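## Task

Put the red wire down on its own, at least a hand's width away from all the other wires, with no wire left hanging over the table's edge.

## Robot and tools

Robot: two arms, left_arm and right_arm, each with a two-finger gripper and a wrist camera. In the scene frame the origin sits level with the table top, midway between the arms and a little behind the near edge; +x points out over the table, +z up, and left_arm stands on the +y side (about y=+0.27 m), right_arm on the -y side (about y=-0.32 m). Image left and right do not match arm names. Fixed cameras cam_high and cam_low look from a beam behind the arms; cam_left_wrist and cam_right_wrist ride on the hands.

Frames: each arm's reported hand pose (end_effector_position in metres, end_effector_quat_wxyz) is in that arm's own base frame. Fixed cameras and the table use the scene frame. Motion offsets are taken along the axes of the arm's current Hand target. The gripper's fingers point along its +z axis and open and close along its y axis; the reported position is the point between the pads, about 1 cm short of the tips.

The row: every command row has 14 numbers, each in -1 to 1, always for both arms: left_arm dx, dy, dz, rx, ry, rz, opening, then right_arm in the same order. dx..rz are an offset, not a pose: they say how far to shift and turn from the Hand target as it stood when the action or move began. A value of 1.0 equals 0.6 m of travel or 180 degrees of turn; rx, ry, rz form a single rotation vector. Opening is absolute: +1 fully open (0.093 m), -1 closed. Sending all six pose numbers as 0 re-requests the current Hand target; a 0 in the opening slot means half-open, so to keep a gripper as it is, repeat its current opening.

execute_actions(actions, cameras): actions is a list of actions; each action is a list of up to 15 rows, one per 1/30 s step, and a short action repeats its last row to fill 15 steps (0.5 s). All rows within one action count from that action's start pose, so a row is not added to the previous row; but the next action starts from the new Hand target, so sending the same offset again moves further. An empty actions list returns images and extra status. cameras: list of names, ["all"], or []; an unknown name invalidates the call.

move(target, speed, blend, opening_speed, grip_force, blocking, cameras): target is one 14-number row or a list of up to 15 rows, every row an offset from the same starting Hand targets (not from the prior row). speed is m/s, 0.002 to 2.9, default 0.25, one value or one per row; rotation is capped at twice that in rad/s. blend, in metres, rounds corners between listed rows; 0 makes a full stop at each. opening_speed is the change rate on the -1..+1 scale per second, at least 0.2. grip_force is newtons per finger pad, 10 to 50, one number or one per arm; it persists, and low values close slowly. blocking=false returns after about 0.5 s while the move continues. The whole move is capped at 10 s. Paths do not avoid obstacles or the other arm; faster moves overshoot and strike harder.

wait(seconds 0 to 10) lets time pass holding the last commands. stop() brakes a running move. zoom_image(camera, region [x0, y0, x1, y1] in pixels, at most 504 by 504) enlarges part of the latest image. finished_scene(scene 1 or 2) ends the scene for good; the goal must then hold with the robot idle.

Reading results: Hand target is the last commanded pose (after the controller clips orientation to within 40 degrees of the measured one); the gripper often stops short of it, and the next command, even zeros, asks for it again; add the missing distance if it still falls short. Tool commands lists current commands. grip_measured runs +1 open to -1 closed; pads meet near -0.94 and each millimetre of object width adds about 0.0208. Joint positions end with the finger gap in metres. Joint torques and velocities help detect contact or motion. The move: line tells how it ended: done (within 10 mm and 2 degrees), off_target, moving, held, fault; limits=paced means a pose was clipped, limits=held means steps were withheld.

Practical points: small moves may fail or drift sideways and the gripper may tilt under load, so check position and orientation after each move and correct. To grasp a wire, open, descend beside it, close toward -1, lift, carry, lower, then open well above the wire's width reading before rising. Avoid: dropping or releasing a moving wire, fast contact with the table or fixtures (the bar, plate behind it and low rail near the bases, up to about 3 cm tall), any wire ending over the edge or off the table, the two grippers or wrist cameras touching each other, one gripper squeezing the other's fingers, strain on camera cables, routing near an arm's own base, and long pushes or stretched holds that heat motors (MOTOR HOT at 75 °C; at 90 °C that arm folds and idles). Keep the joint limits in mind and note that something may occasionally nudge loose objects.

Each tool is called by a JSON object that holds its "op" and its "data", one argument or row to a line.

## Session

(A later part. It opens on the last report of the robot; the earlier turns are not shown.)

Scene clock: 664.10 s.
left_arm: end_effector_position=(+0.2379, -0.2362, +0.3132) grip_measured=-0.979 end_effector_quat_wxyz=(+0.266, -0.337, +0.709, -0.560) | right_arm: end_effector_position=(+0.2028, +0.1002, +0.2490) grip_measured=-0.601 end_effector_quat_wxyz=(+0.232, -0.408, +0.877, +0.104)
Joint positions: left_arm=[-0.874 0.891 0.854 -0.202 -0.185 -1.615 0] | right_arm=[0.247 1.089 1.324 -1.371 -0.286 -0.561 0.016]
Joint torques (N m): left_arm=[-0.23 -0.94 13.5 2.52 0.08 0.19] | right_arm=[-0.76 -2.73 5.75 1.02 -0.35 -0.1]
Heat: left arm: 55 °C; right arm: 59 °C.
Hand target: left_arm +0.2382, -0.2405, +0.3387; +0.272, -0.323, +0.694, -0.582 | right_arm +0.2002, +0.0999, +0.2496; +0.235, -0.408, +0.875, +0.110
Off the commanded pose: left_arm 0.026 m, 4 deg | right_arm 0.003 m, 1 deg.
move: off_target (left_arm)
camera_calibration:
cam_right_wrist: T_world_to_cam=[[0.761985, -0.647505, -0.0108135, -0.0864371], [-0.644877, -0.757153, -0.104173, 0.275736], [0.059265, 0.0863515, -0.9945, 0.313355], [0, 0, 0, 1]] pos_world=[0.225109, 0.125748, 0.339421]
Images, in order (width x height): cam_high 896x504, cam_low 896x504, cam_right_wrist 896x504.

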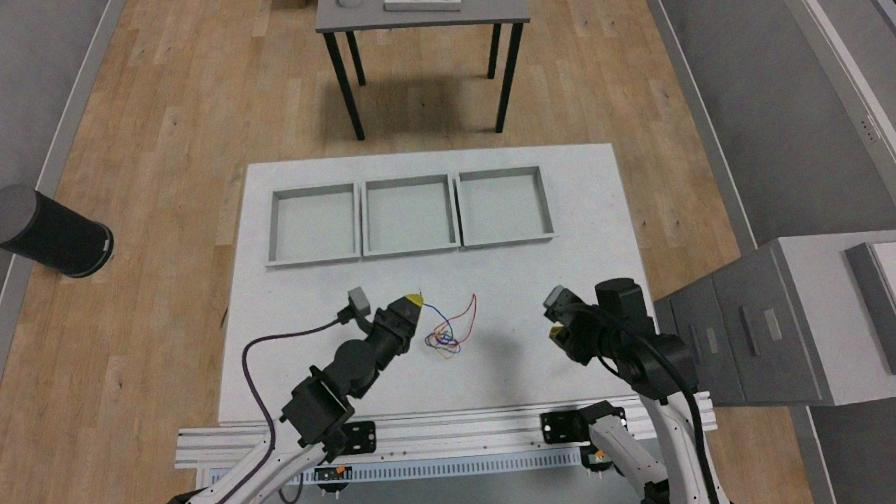

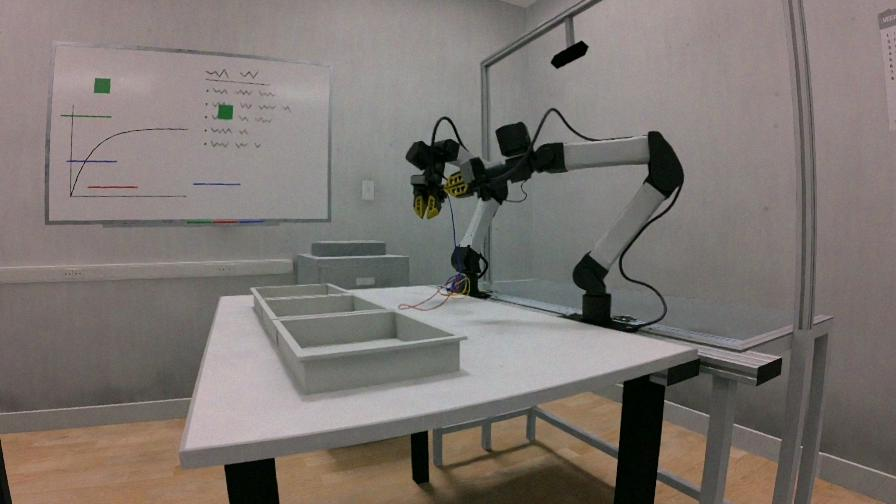

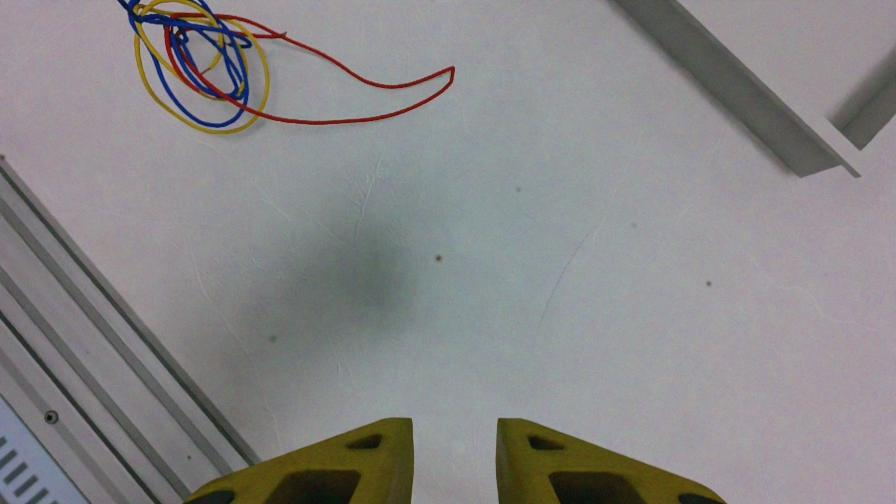

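{"op": "move", "data": {
  "target": [0,0,0,0,0,0,-1,-0.1372,0.0222,0.3872,0.1164,0.1004,0.32,0.0],
  "speed": 0.15,
  "cameras": ["cam_high","cam_right_wrist"]
}}

Scene clock: 695.37 s.
left_arm: end_effector_position=(+0.2379, -0.2362, +0.3133) grip_measured=-0.979 end_effector_quat_wxyz=(+0.266, -0.336, +0.709, -0.560) | right_arm: end_effector_position=(+0.3050, +0.2483, +0.0847) grip_measured=-0.001 end_effector_quat_wxyz=(+0.076, +0.092, +0.993, -0.008)
Joint positions: left_arm=[-0.874 0.891 0.854 -0.202 -0.184 -1.615 0] | right_arm=[0.736 1.961 1.59 -1.108 0.123 0.916 0.045]
Joint torques (N m): left_arm=[-0.2 -0.92 13.52 2.52 0.03 0.2] | right_arm=[0.64 -7.82 8.99 0.39 0.41 0.21]
Heat: left arm: 61 °C; right arm: 48 °C.
Hand target: left_arm +0.2382, -0.2405, +0.3387; +0.272, -0.323, +0.694, -0.582 | right_arm +0.3105, +0.2521, +0.0897; +0.087, +0.095, +0.992, -0.008
Off the commanded pose: left_arm 0.026 m, 4 deg | right_arm 0.008 m, 1 deg.
move: off_target (left_arm)
camera_calibration:
cam_right_wrist: T_world_to_cam=[[-0.193851, -0.980937, -0.0135649, 0.304379], [-0.949581, 0.184146, 0.253745, 0.26553], [-0.24641, 0.0620698, -0.967176, 0.22814], [0, 0, 0, 1]] pos_world=[0.367363, 0.235519, 0.157403]
Images, in order (width x height): cam_high 896x504, cam_right_wrist 896x504.

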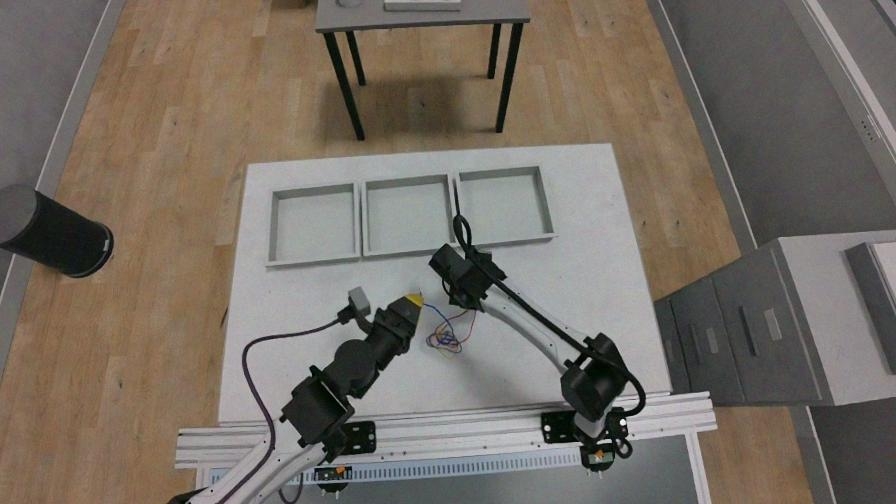

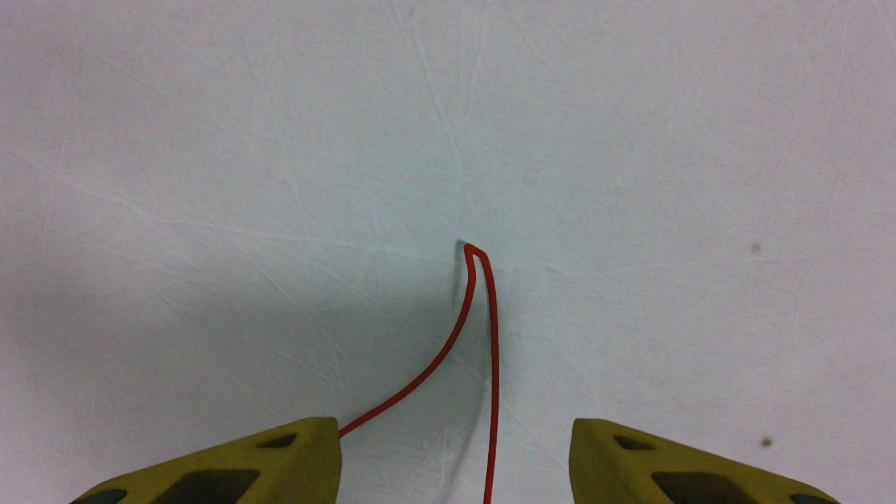

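{"op": "move", "data": {
  "target": [0,0,0,0,0,0,-1,0.0167,0,0.0947,0,0,0,0.0],
  "speed": 0.08,
  "cameras": ["cam_right_wrist"]
}}

Scene clock: 703.97 s.
left_arm: end_effector_position=(+0.2379, -0.2362, +0.3133) grip_measured=-0.979 end_effector_quat_wxyz=(+0.266, -0.336, +0.709, -0.560) | right_arm: end_effector_position=(+0.3079, +0.2509, +0.0356) grip_measured=-0.001 end_effector_quat_wxyz=(+0.079, +0.093, +0.993, -0.005)
Joint positions: left_arm=[-0.874 0.891 0.854 -0.202 -0.184 -1.615 0] | right_arm=[0.736 2.011 1.462 -0.922 0.123 0.917 0.045]
Joint torques (N m): left_arm=[-0.35 -0.88 13.44 2.51 0.1 0.24] | right_arm=[0.9 -8.14 5.72 0.68 0.46 0.11]
Heat: left arm: 62 °C; right arm: 49 °C.
Hand target: left_arm +0.2382, -0.2405, +0.3387; +0.272, -0.323, +0.694, -0.582 | right_arm +0.3105, +0.2522, +0.0320; +0.087, +0.095, +0.992, -0.008
Off the commanded pose: left_arm 0.026 m, 4 deg | right_arm 0.005 m, 1 deg.
move: off_target (left_arm)
camera_calibration:
cam_right_wrist: T_world_to_cam=[[-0.194851, -0.980644, -0.0192529, 0.307268], [-0.950664, 0.18399, 0.249771, 0.280771], [-0.241394, 0.066971, -0.968114, 0.17841], [0, 0, 0, 1]] pos_world=[0.369857, 0.237713, 0.108508]
Images, in order (width x height): cam_right_wrist 896x504.

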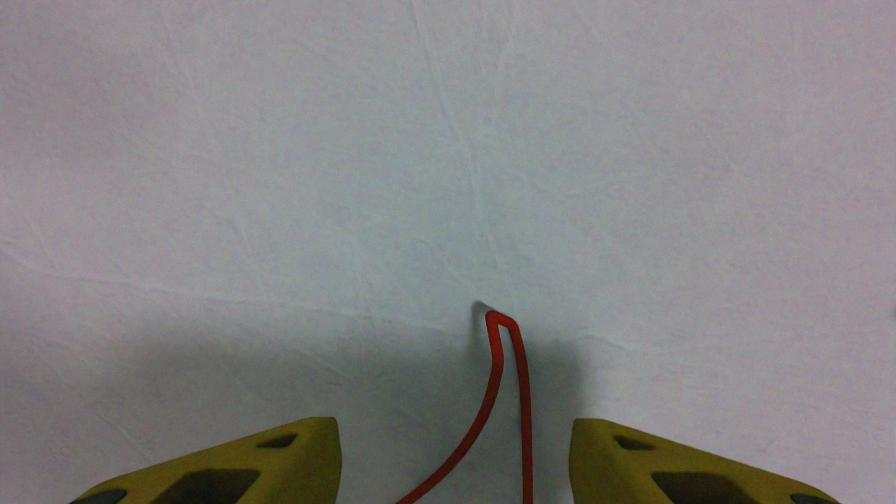

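{"op": "move", "data": {
  "target": [0,0,0,0,0,0,-1,0.0038,0,0.0213,0,0,0,0.0],
  "speed": 0.04,
  "cameras": ["cam_right_wrist"]
}}

Scene clock: 708.80 s.
left_arm: end_effector_position=(+0.2379, -0.2363, +0.3134) grip_measured=-0.979 end_effector_quat_wxyz=(+0.266, -0.336, +0.709, -0.560) | right_arm: end_effector_position=(+0.3084, +0.2514, +0.0236) grip_measured=-0.001 end_effector_quat_wxyz=(+0.080, +0.093, +0.992, -0.004)
Joint positions: left_arm=[-0.874 0.891 0.854 -0.201 -0.184 -1.615 0] | right_arm=[0.736 2.026 1.433 -0.876 0.123 0.917 0.045]
Joint torques (N m): left_arm=[-0.12 -1.02 13.53 2.52 0.05 0.18] | right_arm=[0.69 -8.34 5.61 0.7 0.41 0.15]
Heat: left arm: 62 °C; right arm: 49 °C.
Hand target: left_arm +0.2382, -0.2405, +0.3387; +0.272, -0.323, +0.694, -0.583 | right_arm +0.3105, +0.2522, +0.0190; +0.087, +0.095, +0.992, -0.008
Off the commanded pose: left_arm 0.026 m, 3 deg | right_arm 0.005 m, 1 deg.
move: off_target (left_arm)
camera_calibration:
cam_right_wrist: T_world_to_cam=[[-0.194813, -0.980602, -0.0216231, 0.307597], [-0.951233, 0.183511, 0.247951, 0.284447], [-0.239173, 0.0688726, -0.968531, 0.165806], [0, 0, 0, 1]] pos_world=[0.370156, 0.238012, 0.0967106]
Images, in order (width x height): cam_right_wrist 896x504.

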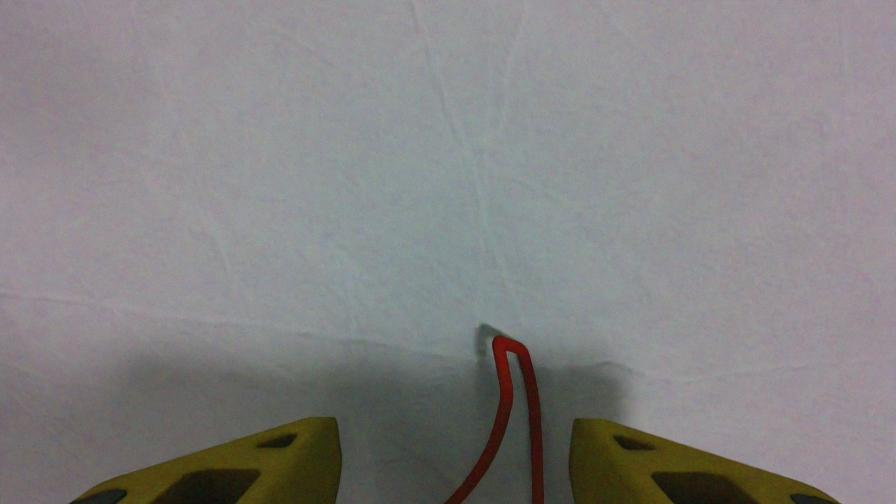

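{"op": "move", "data": {
  "target": [
    [0,0,0,0,0,0,-1,0.0009,0,0.0058,0,0,0,0.0],
    [0,0,0,0,0,0,-1,0.0009,0,0.0058,0,0,0,-1.0]
  ],
  "speed": 0.04,
  "cameras": ["cam_right_wrist"]
}}

Scene clock: 714.60 s.
left_arm: end_effector_position=(+0.2378, -0.2363, +0.3134) grip_measured=-0.979 end_effector_quat_wxyz=(+0.266, -0.336, +0.709, -0.560) | right_arm: end_effector_position=(+0.3090, +0.2520, +0.0221) grip_measured=-0.984 end_effector_quat_wxyz=(+0.082, +0.093, +0.992, -0.002)
Joint positions: left_arm=[-0.874 0.891 0.854 -0.201 -0.184 -1.615 0] | right_arm=[0.736 2.026 1.426 -0.862 0.123 0.917 0]
Joint torques (N m): left_arm=[-0.14 -0.87 13.48 2.49 0.08 0.23] | right_arm=[0.8 -7.65 5.81 0.74 0.41 0.13]
Heat: left arm: 63 °C; right arm: 49 °C.
Hand target: left_arm +0.2382, -0.2405, +0.3387; +0.272, -0.323, +0.694, -0.583 | right_arm +0.3105, +0.2522, +0.0155; +0.087, +0.095, +0.992, -0.008
Off the commanded pose: left_arm 0.026 m, 3 deg | right_arm 0.007 m, 1 deg.
move: off_target (left_arm)
camera_calibration:
cam_right_wrist: T_world_to_cam=[[-0.194684, -0.980506, -0.0265761, 0.308317], [-0.952356, 0.18247, 0.244383, 0.286025], [-0.234769, 0.0728872, -0.969315, 0.161992], [0, 0, 0, 1]] pos_world=[0.370452, 0.238309, 0.0953152]
Images, in order (width x height): cam_right_wrist 896x504.

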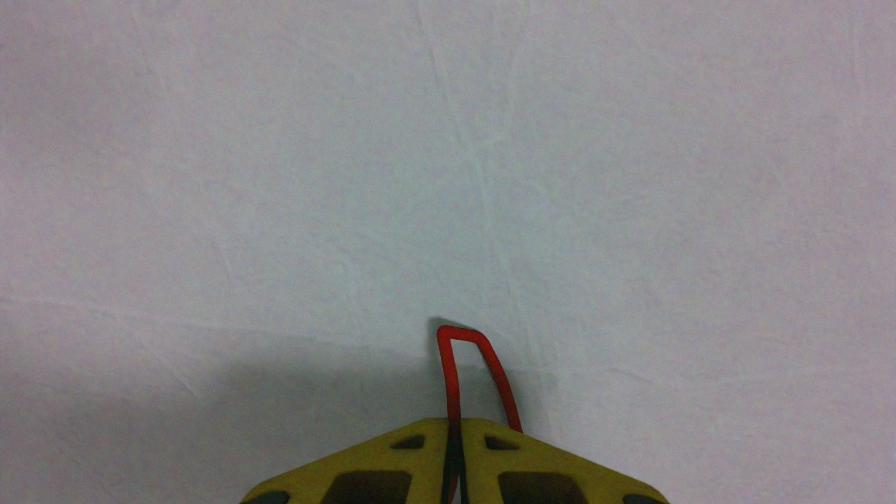

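{"op": "move", "data": {
  "target": [0,0,0,0,0,0,-1,-0.1428,-0.1773,-0.0255,0,0,0,-1.0],
  "speed": 0.06,
  "cameras": ["cam_right_wrist","cam_high","cam_low"]
}}

{"op": "zoom_image", "data": {
  "camera": "cam_high",
  "region": [400, 260, 560, 380]
}}

Scene clock: 729.13 s.
left_arm: end_effector_position=(+0.2378, -0.2364, +0.3136) grip_measured=-0.979 end_effector_quat_wxyz=(+0.266, -0.336, +0.709, -0.560) | right_arm: end_effector_position=(+0.3621, +0.1307, +0.0230) grip_measured=-0.984 end_effector_quat_wxyz=(+0.062, +0.093, +0.993, -0.026)
Joint positions: left_arm=[-0.874 0.891 0.854 -0.2 -0.184 -1.615 0] | right_arm=[0.392 1.993 1.385 -0.876 0.103 0.574 0]
Joint torques (N m): left_arm=[-0.24 -0.99 13.44 2.47 0.01 0.22] | right_arm=[-0.64 -12.93 7.58 0.47 0.1 0.01]
Heat: left arm: 65 °C; right arm: 49 °C.
Hand target: left_arm +0.2382, -0.2405, +0.3387; +0.272, -0.323, +0.694, -0.582 | right_arm +0.3705, +0.1322, +0.0454; +0.087, +0.095, +0.992, -0.008
Off the commanded pose: left_arm 0.025 m, 3 deg | right_arm 0.024 m, 3 deg.
move: off_target (left_arm, right_arm)
camera_calibration:
cam_right_wrist: T_world_to_cam=[[-0.197629, -0.979971, 0.0244868, 0.19953], [-0.940529, 0.196597, 0.277046, 0.351567], [-0.276312, 0.0317217, -0.960544, 0.204429], [0, 0, 0, 1]] pos_world=[0.426578, 0.119932, 0.0940773]
Images, in order (width x height): cam_high 896x504, cam_low 896x504, cam_right_wrist 896x504.

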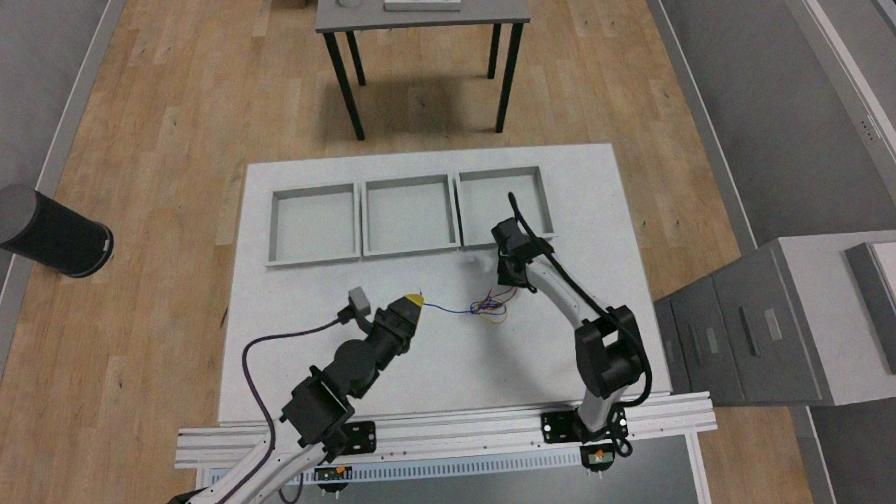

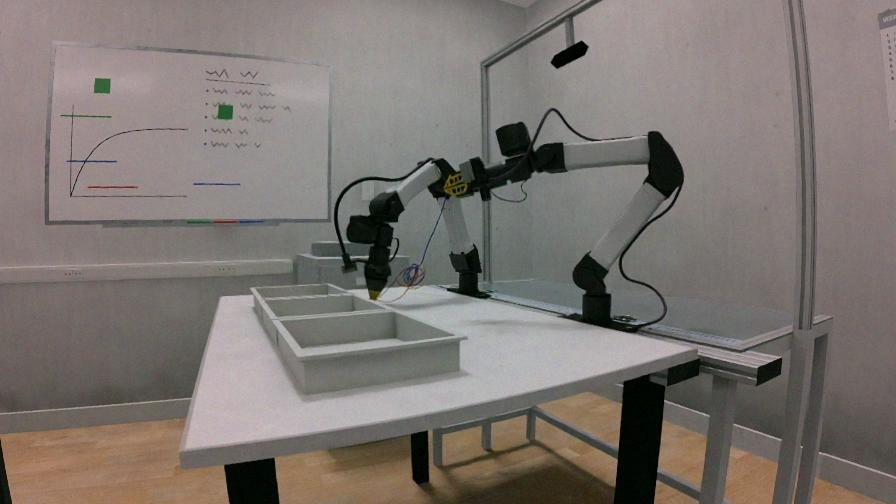

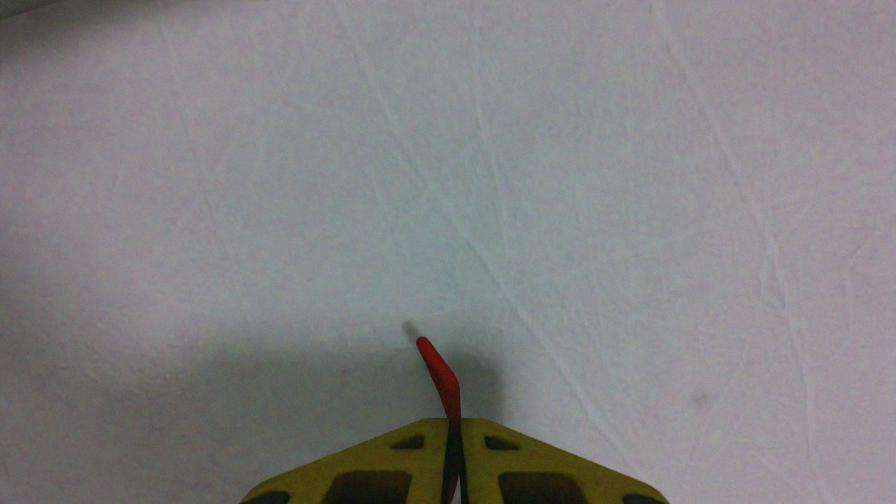

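Scaled by 3.150 from the camera's 896x504 image, which has a finer 1280x720 frame.

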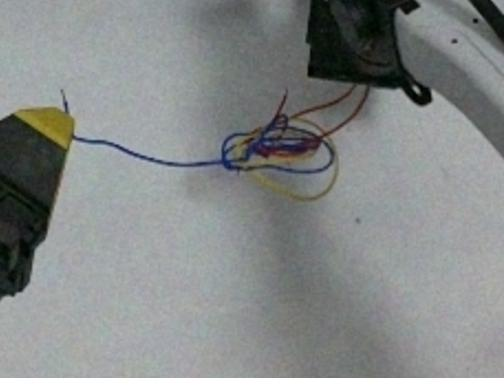

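{"op": "move", "data": {
  "target": [-0.2083,0.397,-0.1517,0,0,0,-1,0,0,0,0,0,0,-1.0],
  "speed": 0.08,
  "cameras": ["cam_right_wrist","cam_high","cam_low"]
}}

{"op": "zoom_image", "data": {
  "camera": "cam_high",
  "region": [360, 240, 560, 390]
}}

Scene clock: 742.40 s.
left_arm: end_effector_position=(+0.2187, -0.0611, +0.1214) grip_measured=-0.979 end_effector_quat_wxyz=(+0.266, -0.330, +0.693, -0.583) | right_arm: end_effector_position=(+0.3612, +0.1329, +0.0228) grip_measured=-0.984 end_effector_quat_wxyz=(+0.059, +0.092, +0.994, -0.019)
Joint positions: left_arm=[0.459 0.516 0.029 0.061 1.122 -1.2 0] | right_arm=[0.392 1.993 1.385 -0.876 0.089 0.573 0]
Joint torques (N m): left_arm=[0.9 1.57 7.75 2.06 0.35 0.24] | right_arm=[-0.57 -12.71 7.47 0.46 0.2 0]
Heat: left arm: 65 °C; right arm: 53 °C.
Hand target: left_arm +0.2185, -0.0605, +0.1201; +0.272, -0.323, +0.694, -0.583 | right_arm +0.3706, +0.1322, +0.0454; +0.087, +0.095, +0.992, -0.008
Off the commanded pose: left_arm 0.002 m, 1 deg | right_arm 0.025 m, 3 deg.
move: off_target (right_arm)
camera_calibration:
cam_right_wrist: T_world_to_cam=[[-0.195509, -0.980621, 0.0125629, 0.201206], [-0.939365, 0.190933, 0.284847, 0.350476], [-0.281726, 0.043889, -0.958491, 0.204178], [0, 0, 0, 1]] pos_world=[0.426085, 0.121428, 0.0933426]
Images, in order (width x height): cam_high 896x504, cam_low 896x504, cam_right_wrist 896x504.

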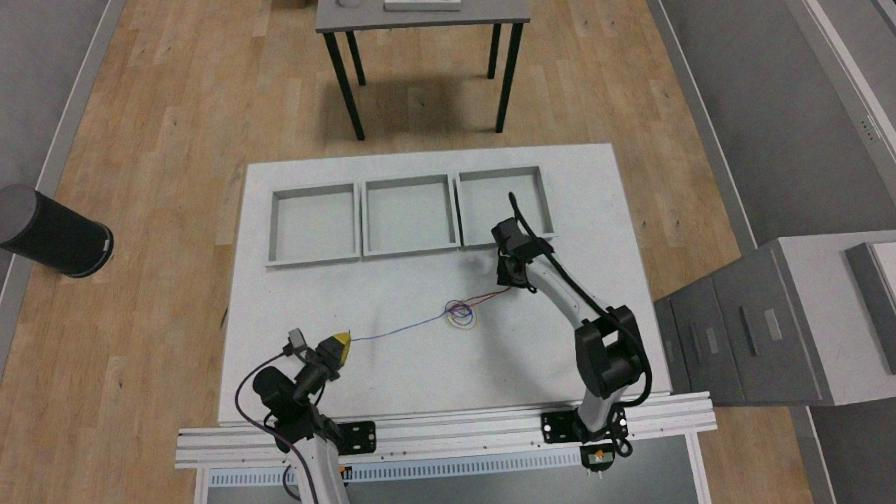

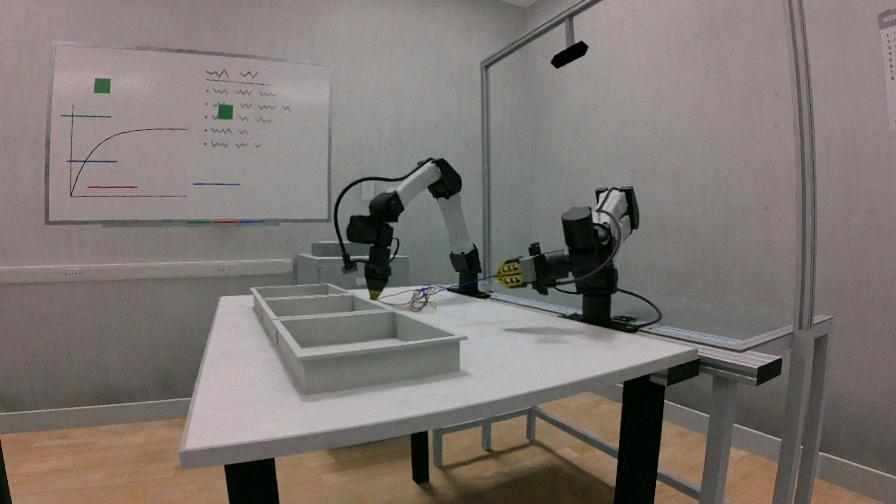

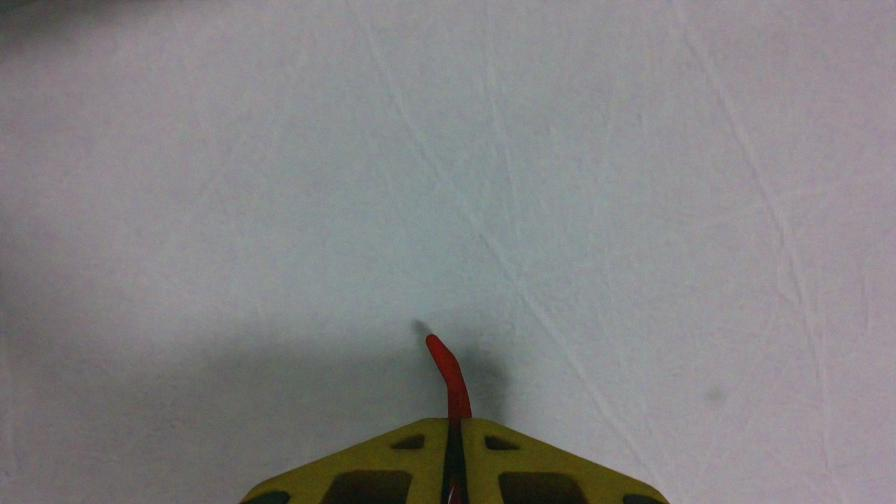

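Scaled by 2.520 from the camera's 896x504 image, which has a finer 1280x720 frame.

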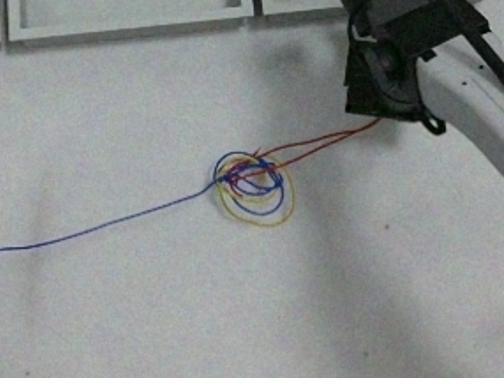

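{"op": "move", "data": {
  "target": [-0.1787,0.026,-0.1477,0,-0.1641,-0.0289,-1,0,0,0,0,0,0,-1.0],
  "speed": 0.06,
  "cameras": ["cam_right_wrist","cam_high","cam_low"]
}}

{"op": "zoom_image", "data": {
  "camera": "cam_high",
  "region": [320, 240, 560, 390]
}}

Scene clock: 751.33 s.
left_arm: end_effector_position=(+0.2142, +0.0701, +0.1086) grip_measured=-0.979 end_effector_quat_wxyz=(+0.397, -0.498, +0.585, -0.502) | right_arm: end_effector_position=(+0.3606, +0.1344, +0.0226) grip_measured=-0.984 end_effector_quat_wxyz=(+0.057, +0.092, +0.994, -0.015)
Joint positions: left_arm=[1.103 0.763 0.048 0.116 1.245 -1.034 0] | right_arm=[0.392 1.993 1.385 -0.876 0.079 0.573 0]
Joint torques (N m): left_arm=[0.34 0.62 11.51 1.88 0.32 -0.11] | right_arm=[-0.53 -12.96 7.65 0.41 0.36 -0.02]
Heat: left arm: 64 °C; right arm: 55 °C.
Hand target: left_arm +0.2185, +0.0795, +0.1202; +0.414, -0.492, +0.587, -0.493 | right_arm +0.3706, +0.1322, +0.0454; +0.087, +0.095, +0.992, -0.008
Off the commanded pose: left_arm 0.016 m, 2 deg | right_arm 0.025 m, 4 deg.
move: off_target (left_arm, right_arm)
camera_calibration:
cam_right_wrist: T_world_to_cam=[[-0.194646, -0.980862, 0.00468931, 0.202427], [-0.938483, 0.187622, 0.28991, 0.349735], [-0.285242, 0.052029, -0.957042, 0.203921], [0, 0, 0, 1]] pos_world=[0.425788, 0.122325, 0.0928198]
Images, in order (width x height): cam_high 896x504, cam_low 896x504, cam_right_wrist 896x504.

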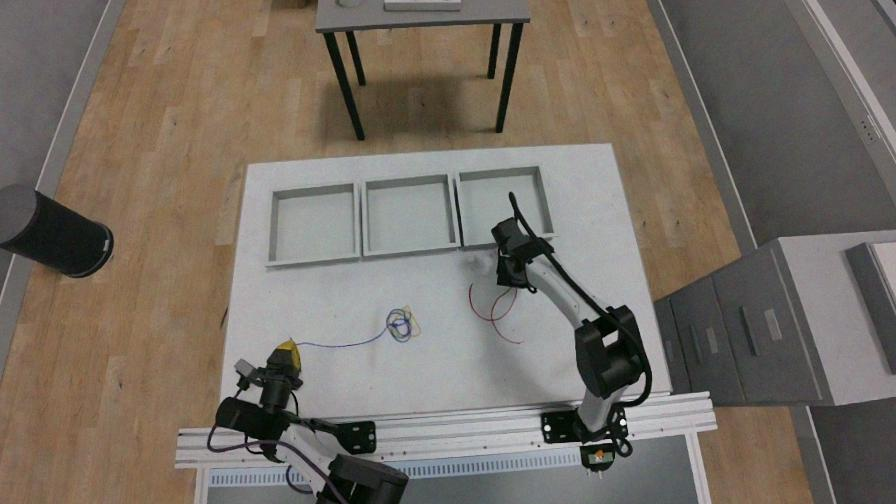

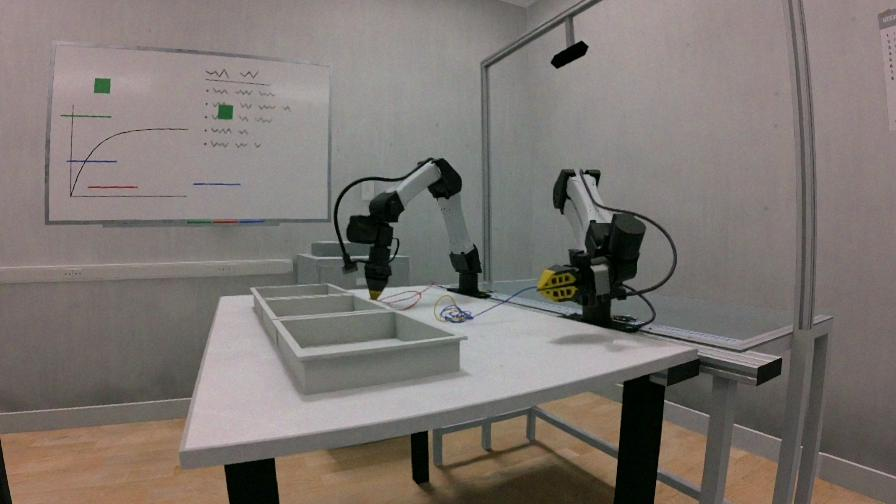

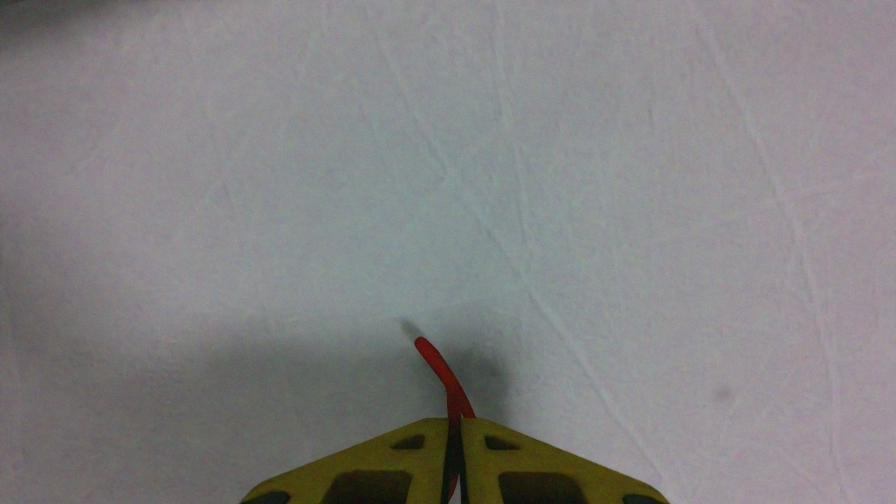

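Scaled by 2.100 from the camera's 896x504 image, which has a finer 1280x720 frame.

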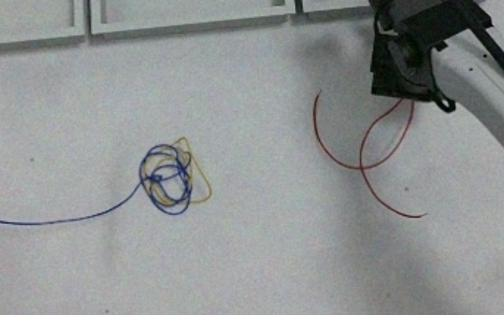

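{"op": "move", "data": {
  "target": [
    [0,0.1313,0.0232,-0.2798,0.1373,0.3973,-1,0,0,0,0,0,0,-1.0],
    [0,0.1313,0.0232,-0.2798,0.1373,0.3973,-0.6,0,0,0,0,0,0,-0.5]
  ],
  "speed": 0.1,
  "cameras": ["cam_left_wrist","cam_high"]
}}

Scene clock: 780.23 s.
left_arm: end_effector_position=(+0.2076, +0.0733, +0.0296) grip_measured=-0.603 end_effector_quat_wxyz=(+0.242, -0.093, +0.966, +0.009) | right_arm: end_effector_position=(+0.3605, +0.1344, +0.0226) grip_measured=-0.501 end_effector_quat_wxyz=(+0.057, +0.092, +0.994, -0.015)
Joint positions: left_arm=[0.451 0.986 0.384 -0.5 0.146 0.223 0.016] | right_arm=[0.392 1.993 1.385 -0.876 0.079 0.573 0.021]
Joint torques (N m): left_arm=[-0.12 -0.58 11.07 1.61 0.05 0.16] | right_arm=[-0.51 -12.78 7.3 0.44 0.34 -0.02]
Heat: left arm: 66 °C; right arm: 59 °C.
Hand target: left_arm +0.2185, +0.0797, +0.0401; +0.258, -0.084, +0.962, +0.023 | right_arm +0.3705, +0.1321, +0.0454; +0.087, +0.095, +0.992, -0.008
Off the commanded pose: left_arm 0.017 m, 3 deg | right_arm 0.025 m, 4 deg.
move: off_target (left_arm, right_arm); target 2's new opening was sent with right_arm's hand 0.025 m and 4 deg from that target
camera_calibration:
cam_left_wrist: T_world_to_cam=[[0.168201, -0.985151, 0.0344385, 0.0351614], [-0.984285, -0.169754, -0.0486566, 0.256614], [0.0537802, -0.0257132, -0.998222, 0.110161], [0, 0, 0, 1]] pos_world=[0.240743, 0.0810332, 0.12124]
Images, in order (width x height): cam_high 896x504, cam_left_wrist 896x504.

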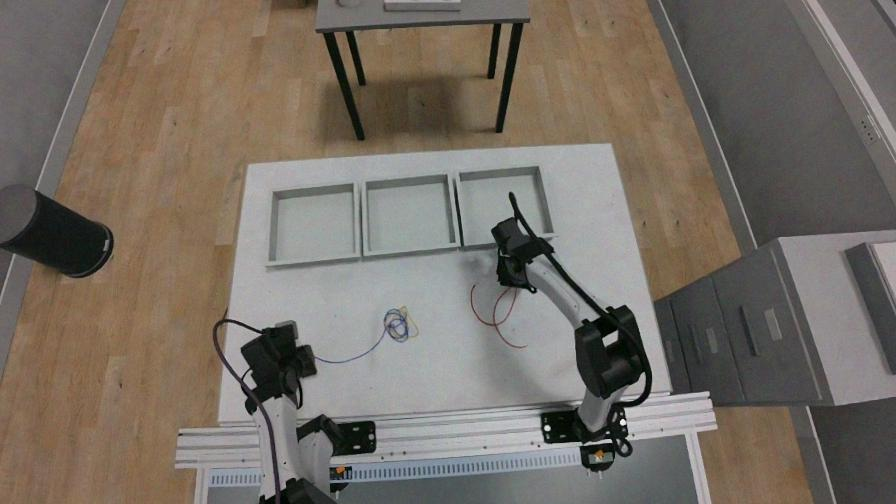

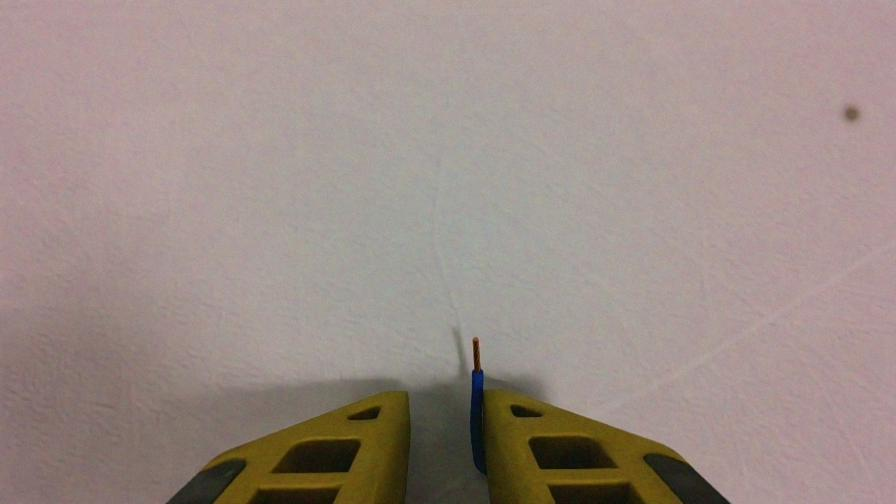

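{"op": "move", "data": {
  "target": [
    [0,0,-0.1,0,0,0,-0.5,0,0,-0.15,0,0,0,-0.4],
    [0,0,-0.3,0,0,0,-0.5,0,0,-0.35,0,0,0,-0.4]
  ],
  "speed": [0.05,0.12],
  "blend": [0.01,0],
  "cameras": ["all"]
}}

Scene clock: 787.50 s.
left_arm: end_effector_position=(+0.1267, +0.0630, +0.1863) grip_measured=-0.503 end_effector_quat_wxyz=(+0.246, -0.091, +0.965, +0.020) | right_arm: end_effector_position=(+0.3360, +0.1402, +0.2329) grip_measured=-0.401 end_effector_quat_wxyz=(+0.103, +0.090, +0.991, +0.009)
Joint positions: left_arm=[0.804 0.69 0.947 -1.412 0.286 0.555 0.021] | right_arm=[0.436 1.831 2.006 -1.558 0.089 0.609 0.026]
Joint torques (N m): left_arm=[0.83 2.22 10.58 1.33 0.38 0.13] | right_arm=[0.72 -10.26 8.46 0.63 0.32 0.13]
Heat: left arm: 67 °C; right arm: 60 °C.
Hand target: left_arm +0.1298, +0.0639, +0.1961; +0.259, -0.084, +0.962, +0.023 | right_arm +0.3346, +0.1390, +0.2522; +0.087, +0.095, +0.992, -0.008
Off the commanded pose: left_arm 0.010 m, 2 deg | right_arm 0.019 m, 3 deg.
joint sent to its limit (right arm) — joint 4 (wrist pitch), lower limit. The joint targets are off in orientation, not in position.
move: off_target (right_arm)
camera_calibration:
cam_left_wrist: T_world_to_cam=[[0.168852, -0.985543, 0.0139237, 0.0370237], [-0.98374, -0.169387, -0.0596912, 0.184786], [0.0611867, -0.00361835, -0.99812, 0.268237], [0, 0, 0, 1]] pos_world=[0.159118, 0.0687594, 0.278247]
cam_right_wrist: T_world_to_cam=[[-0.18467, -0.981483, -0.0508769, 0.212009], [-0.963832, 0.170741, 0.204637, 0.295437], [-0.192161, 0.086827, -0.977515, 0.36651], [0, 0, 0, 1]] pos_world=[0.394332, 0.125817, 0.308598]

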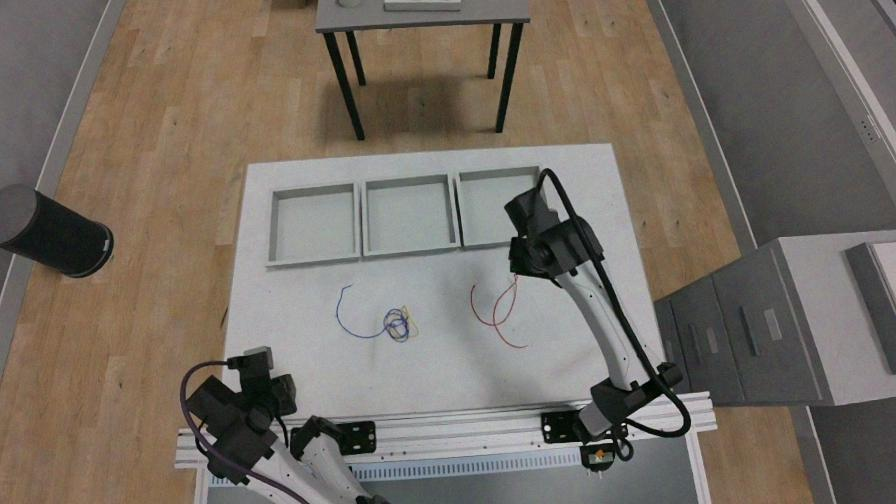

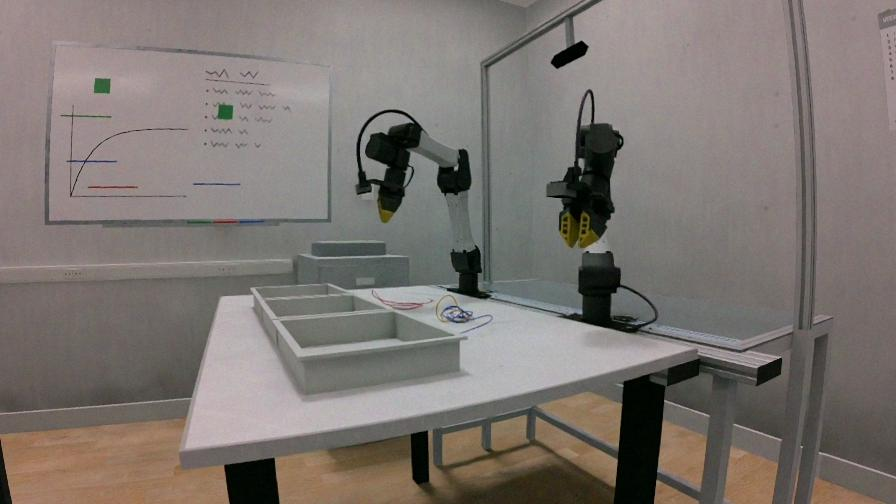

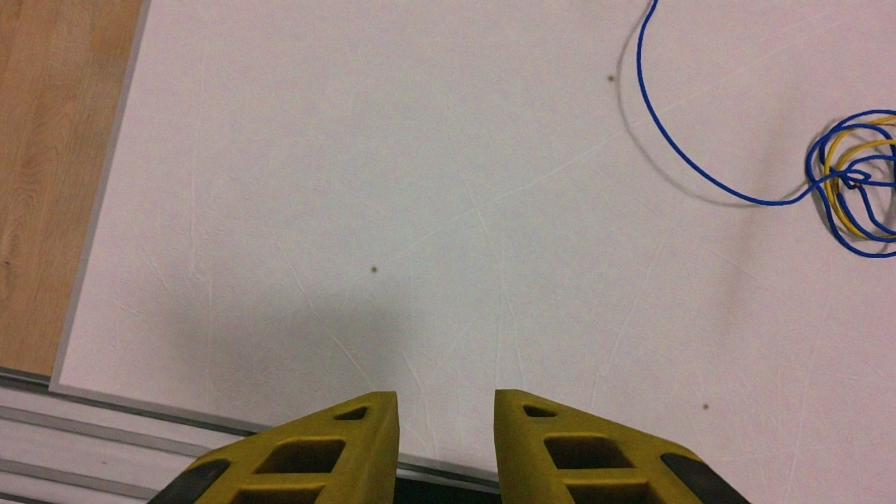

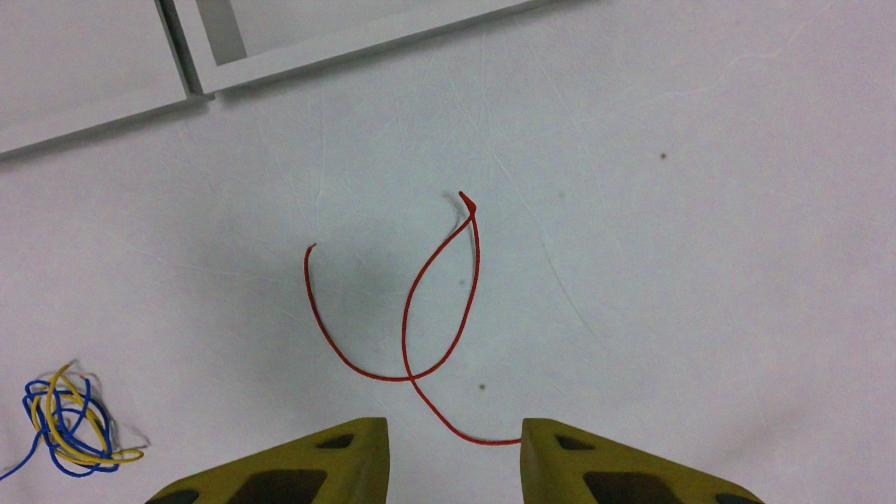

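{"op": "finished_scene", "data": {
  "scene": 1
}}

The scene is finished: the task was done.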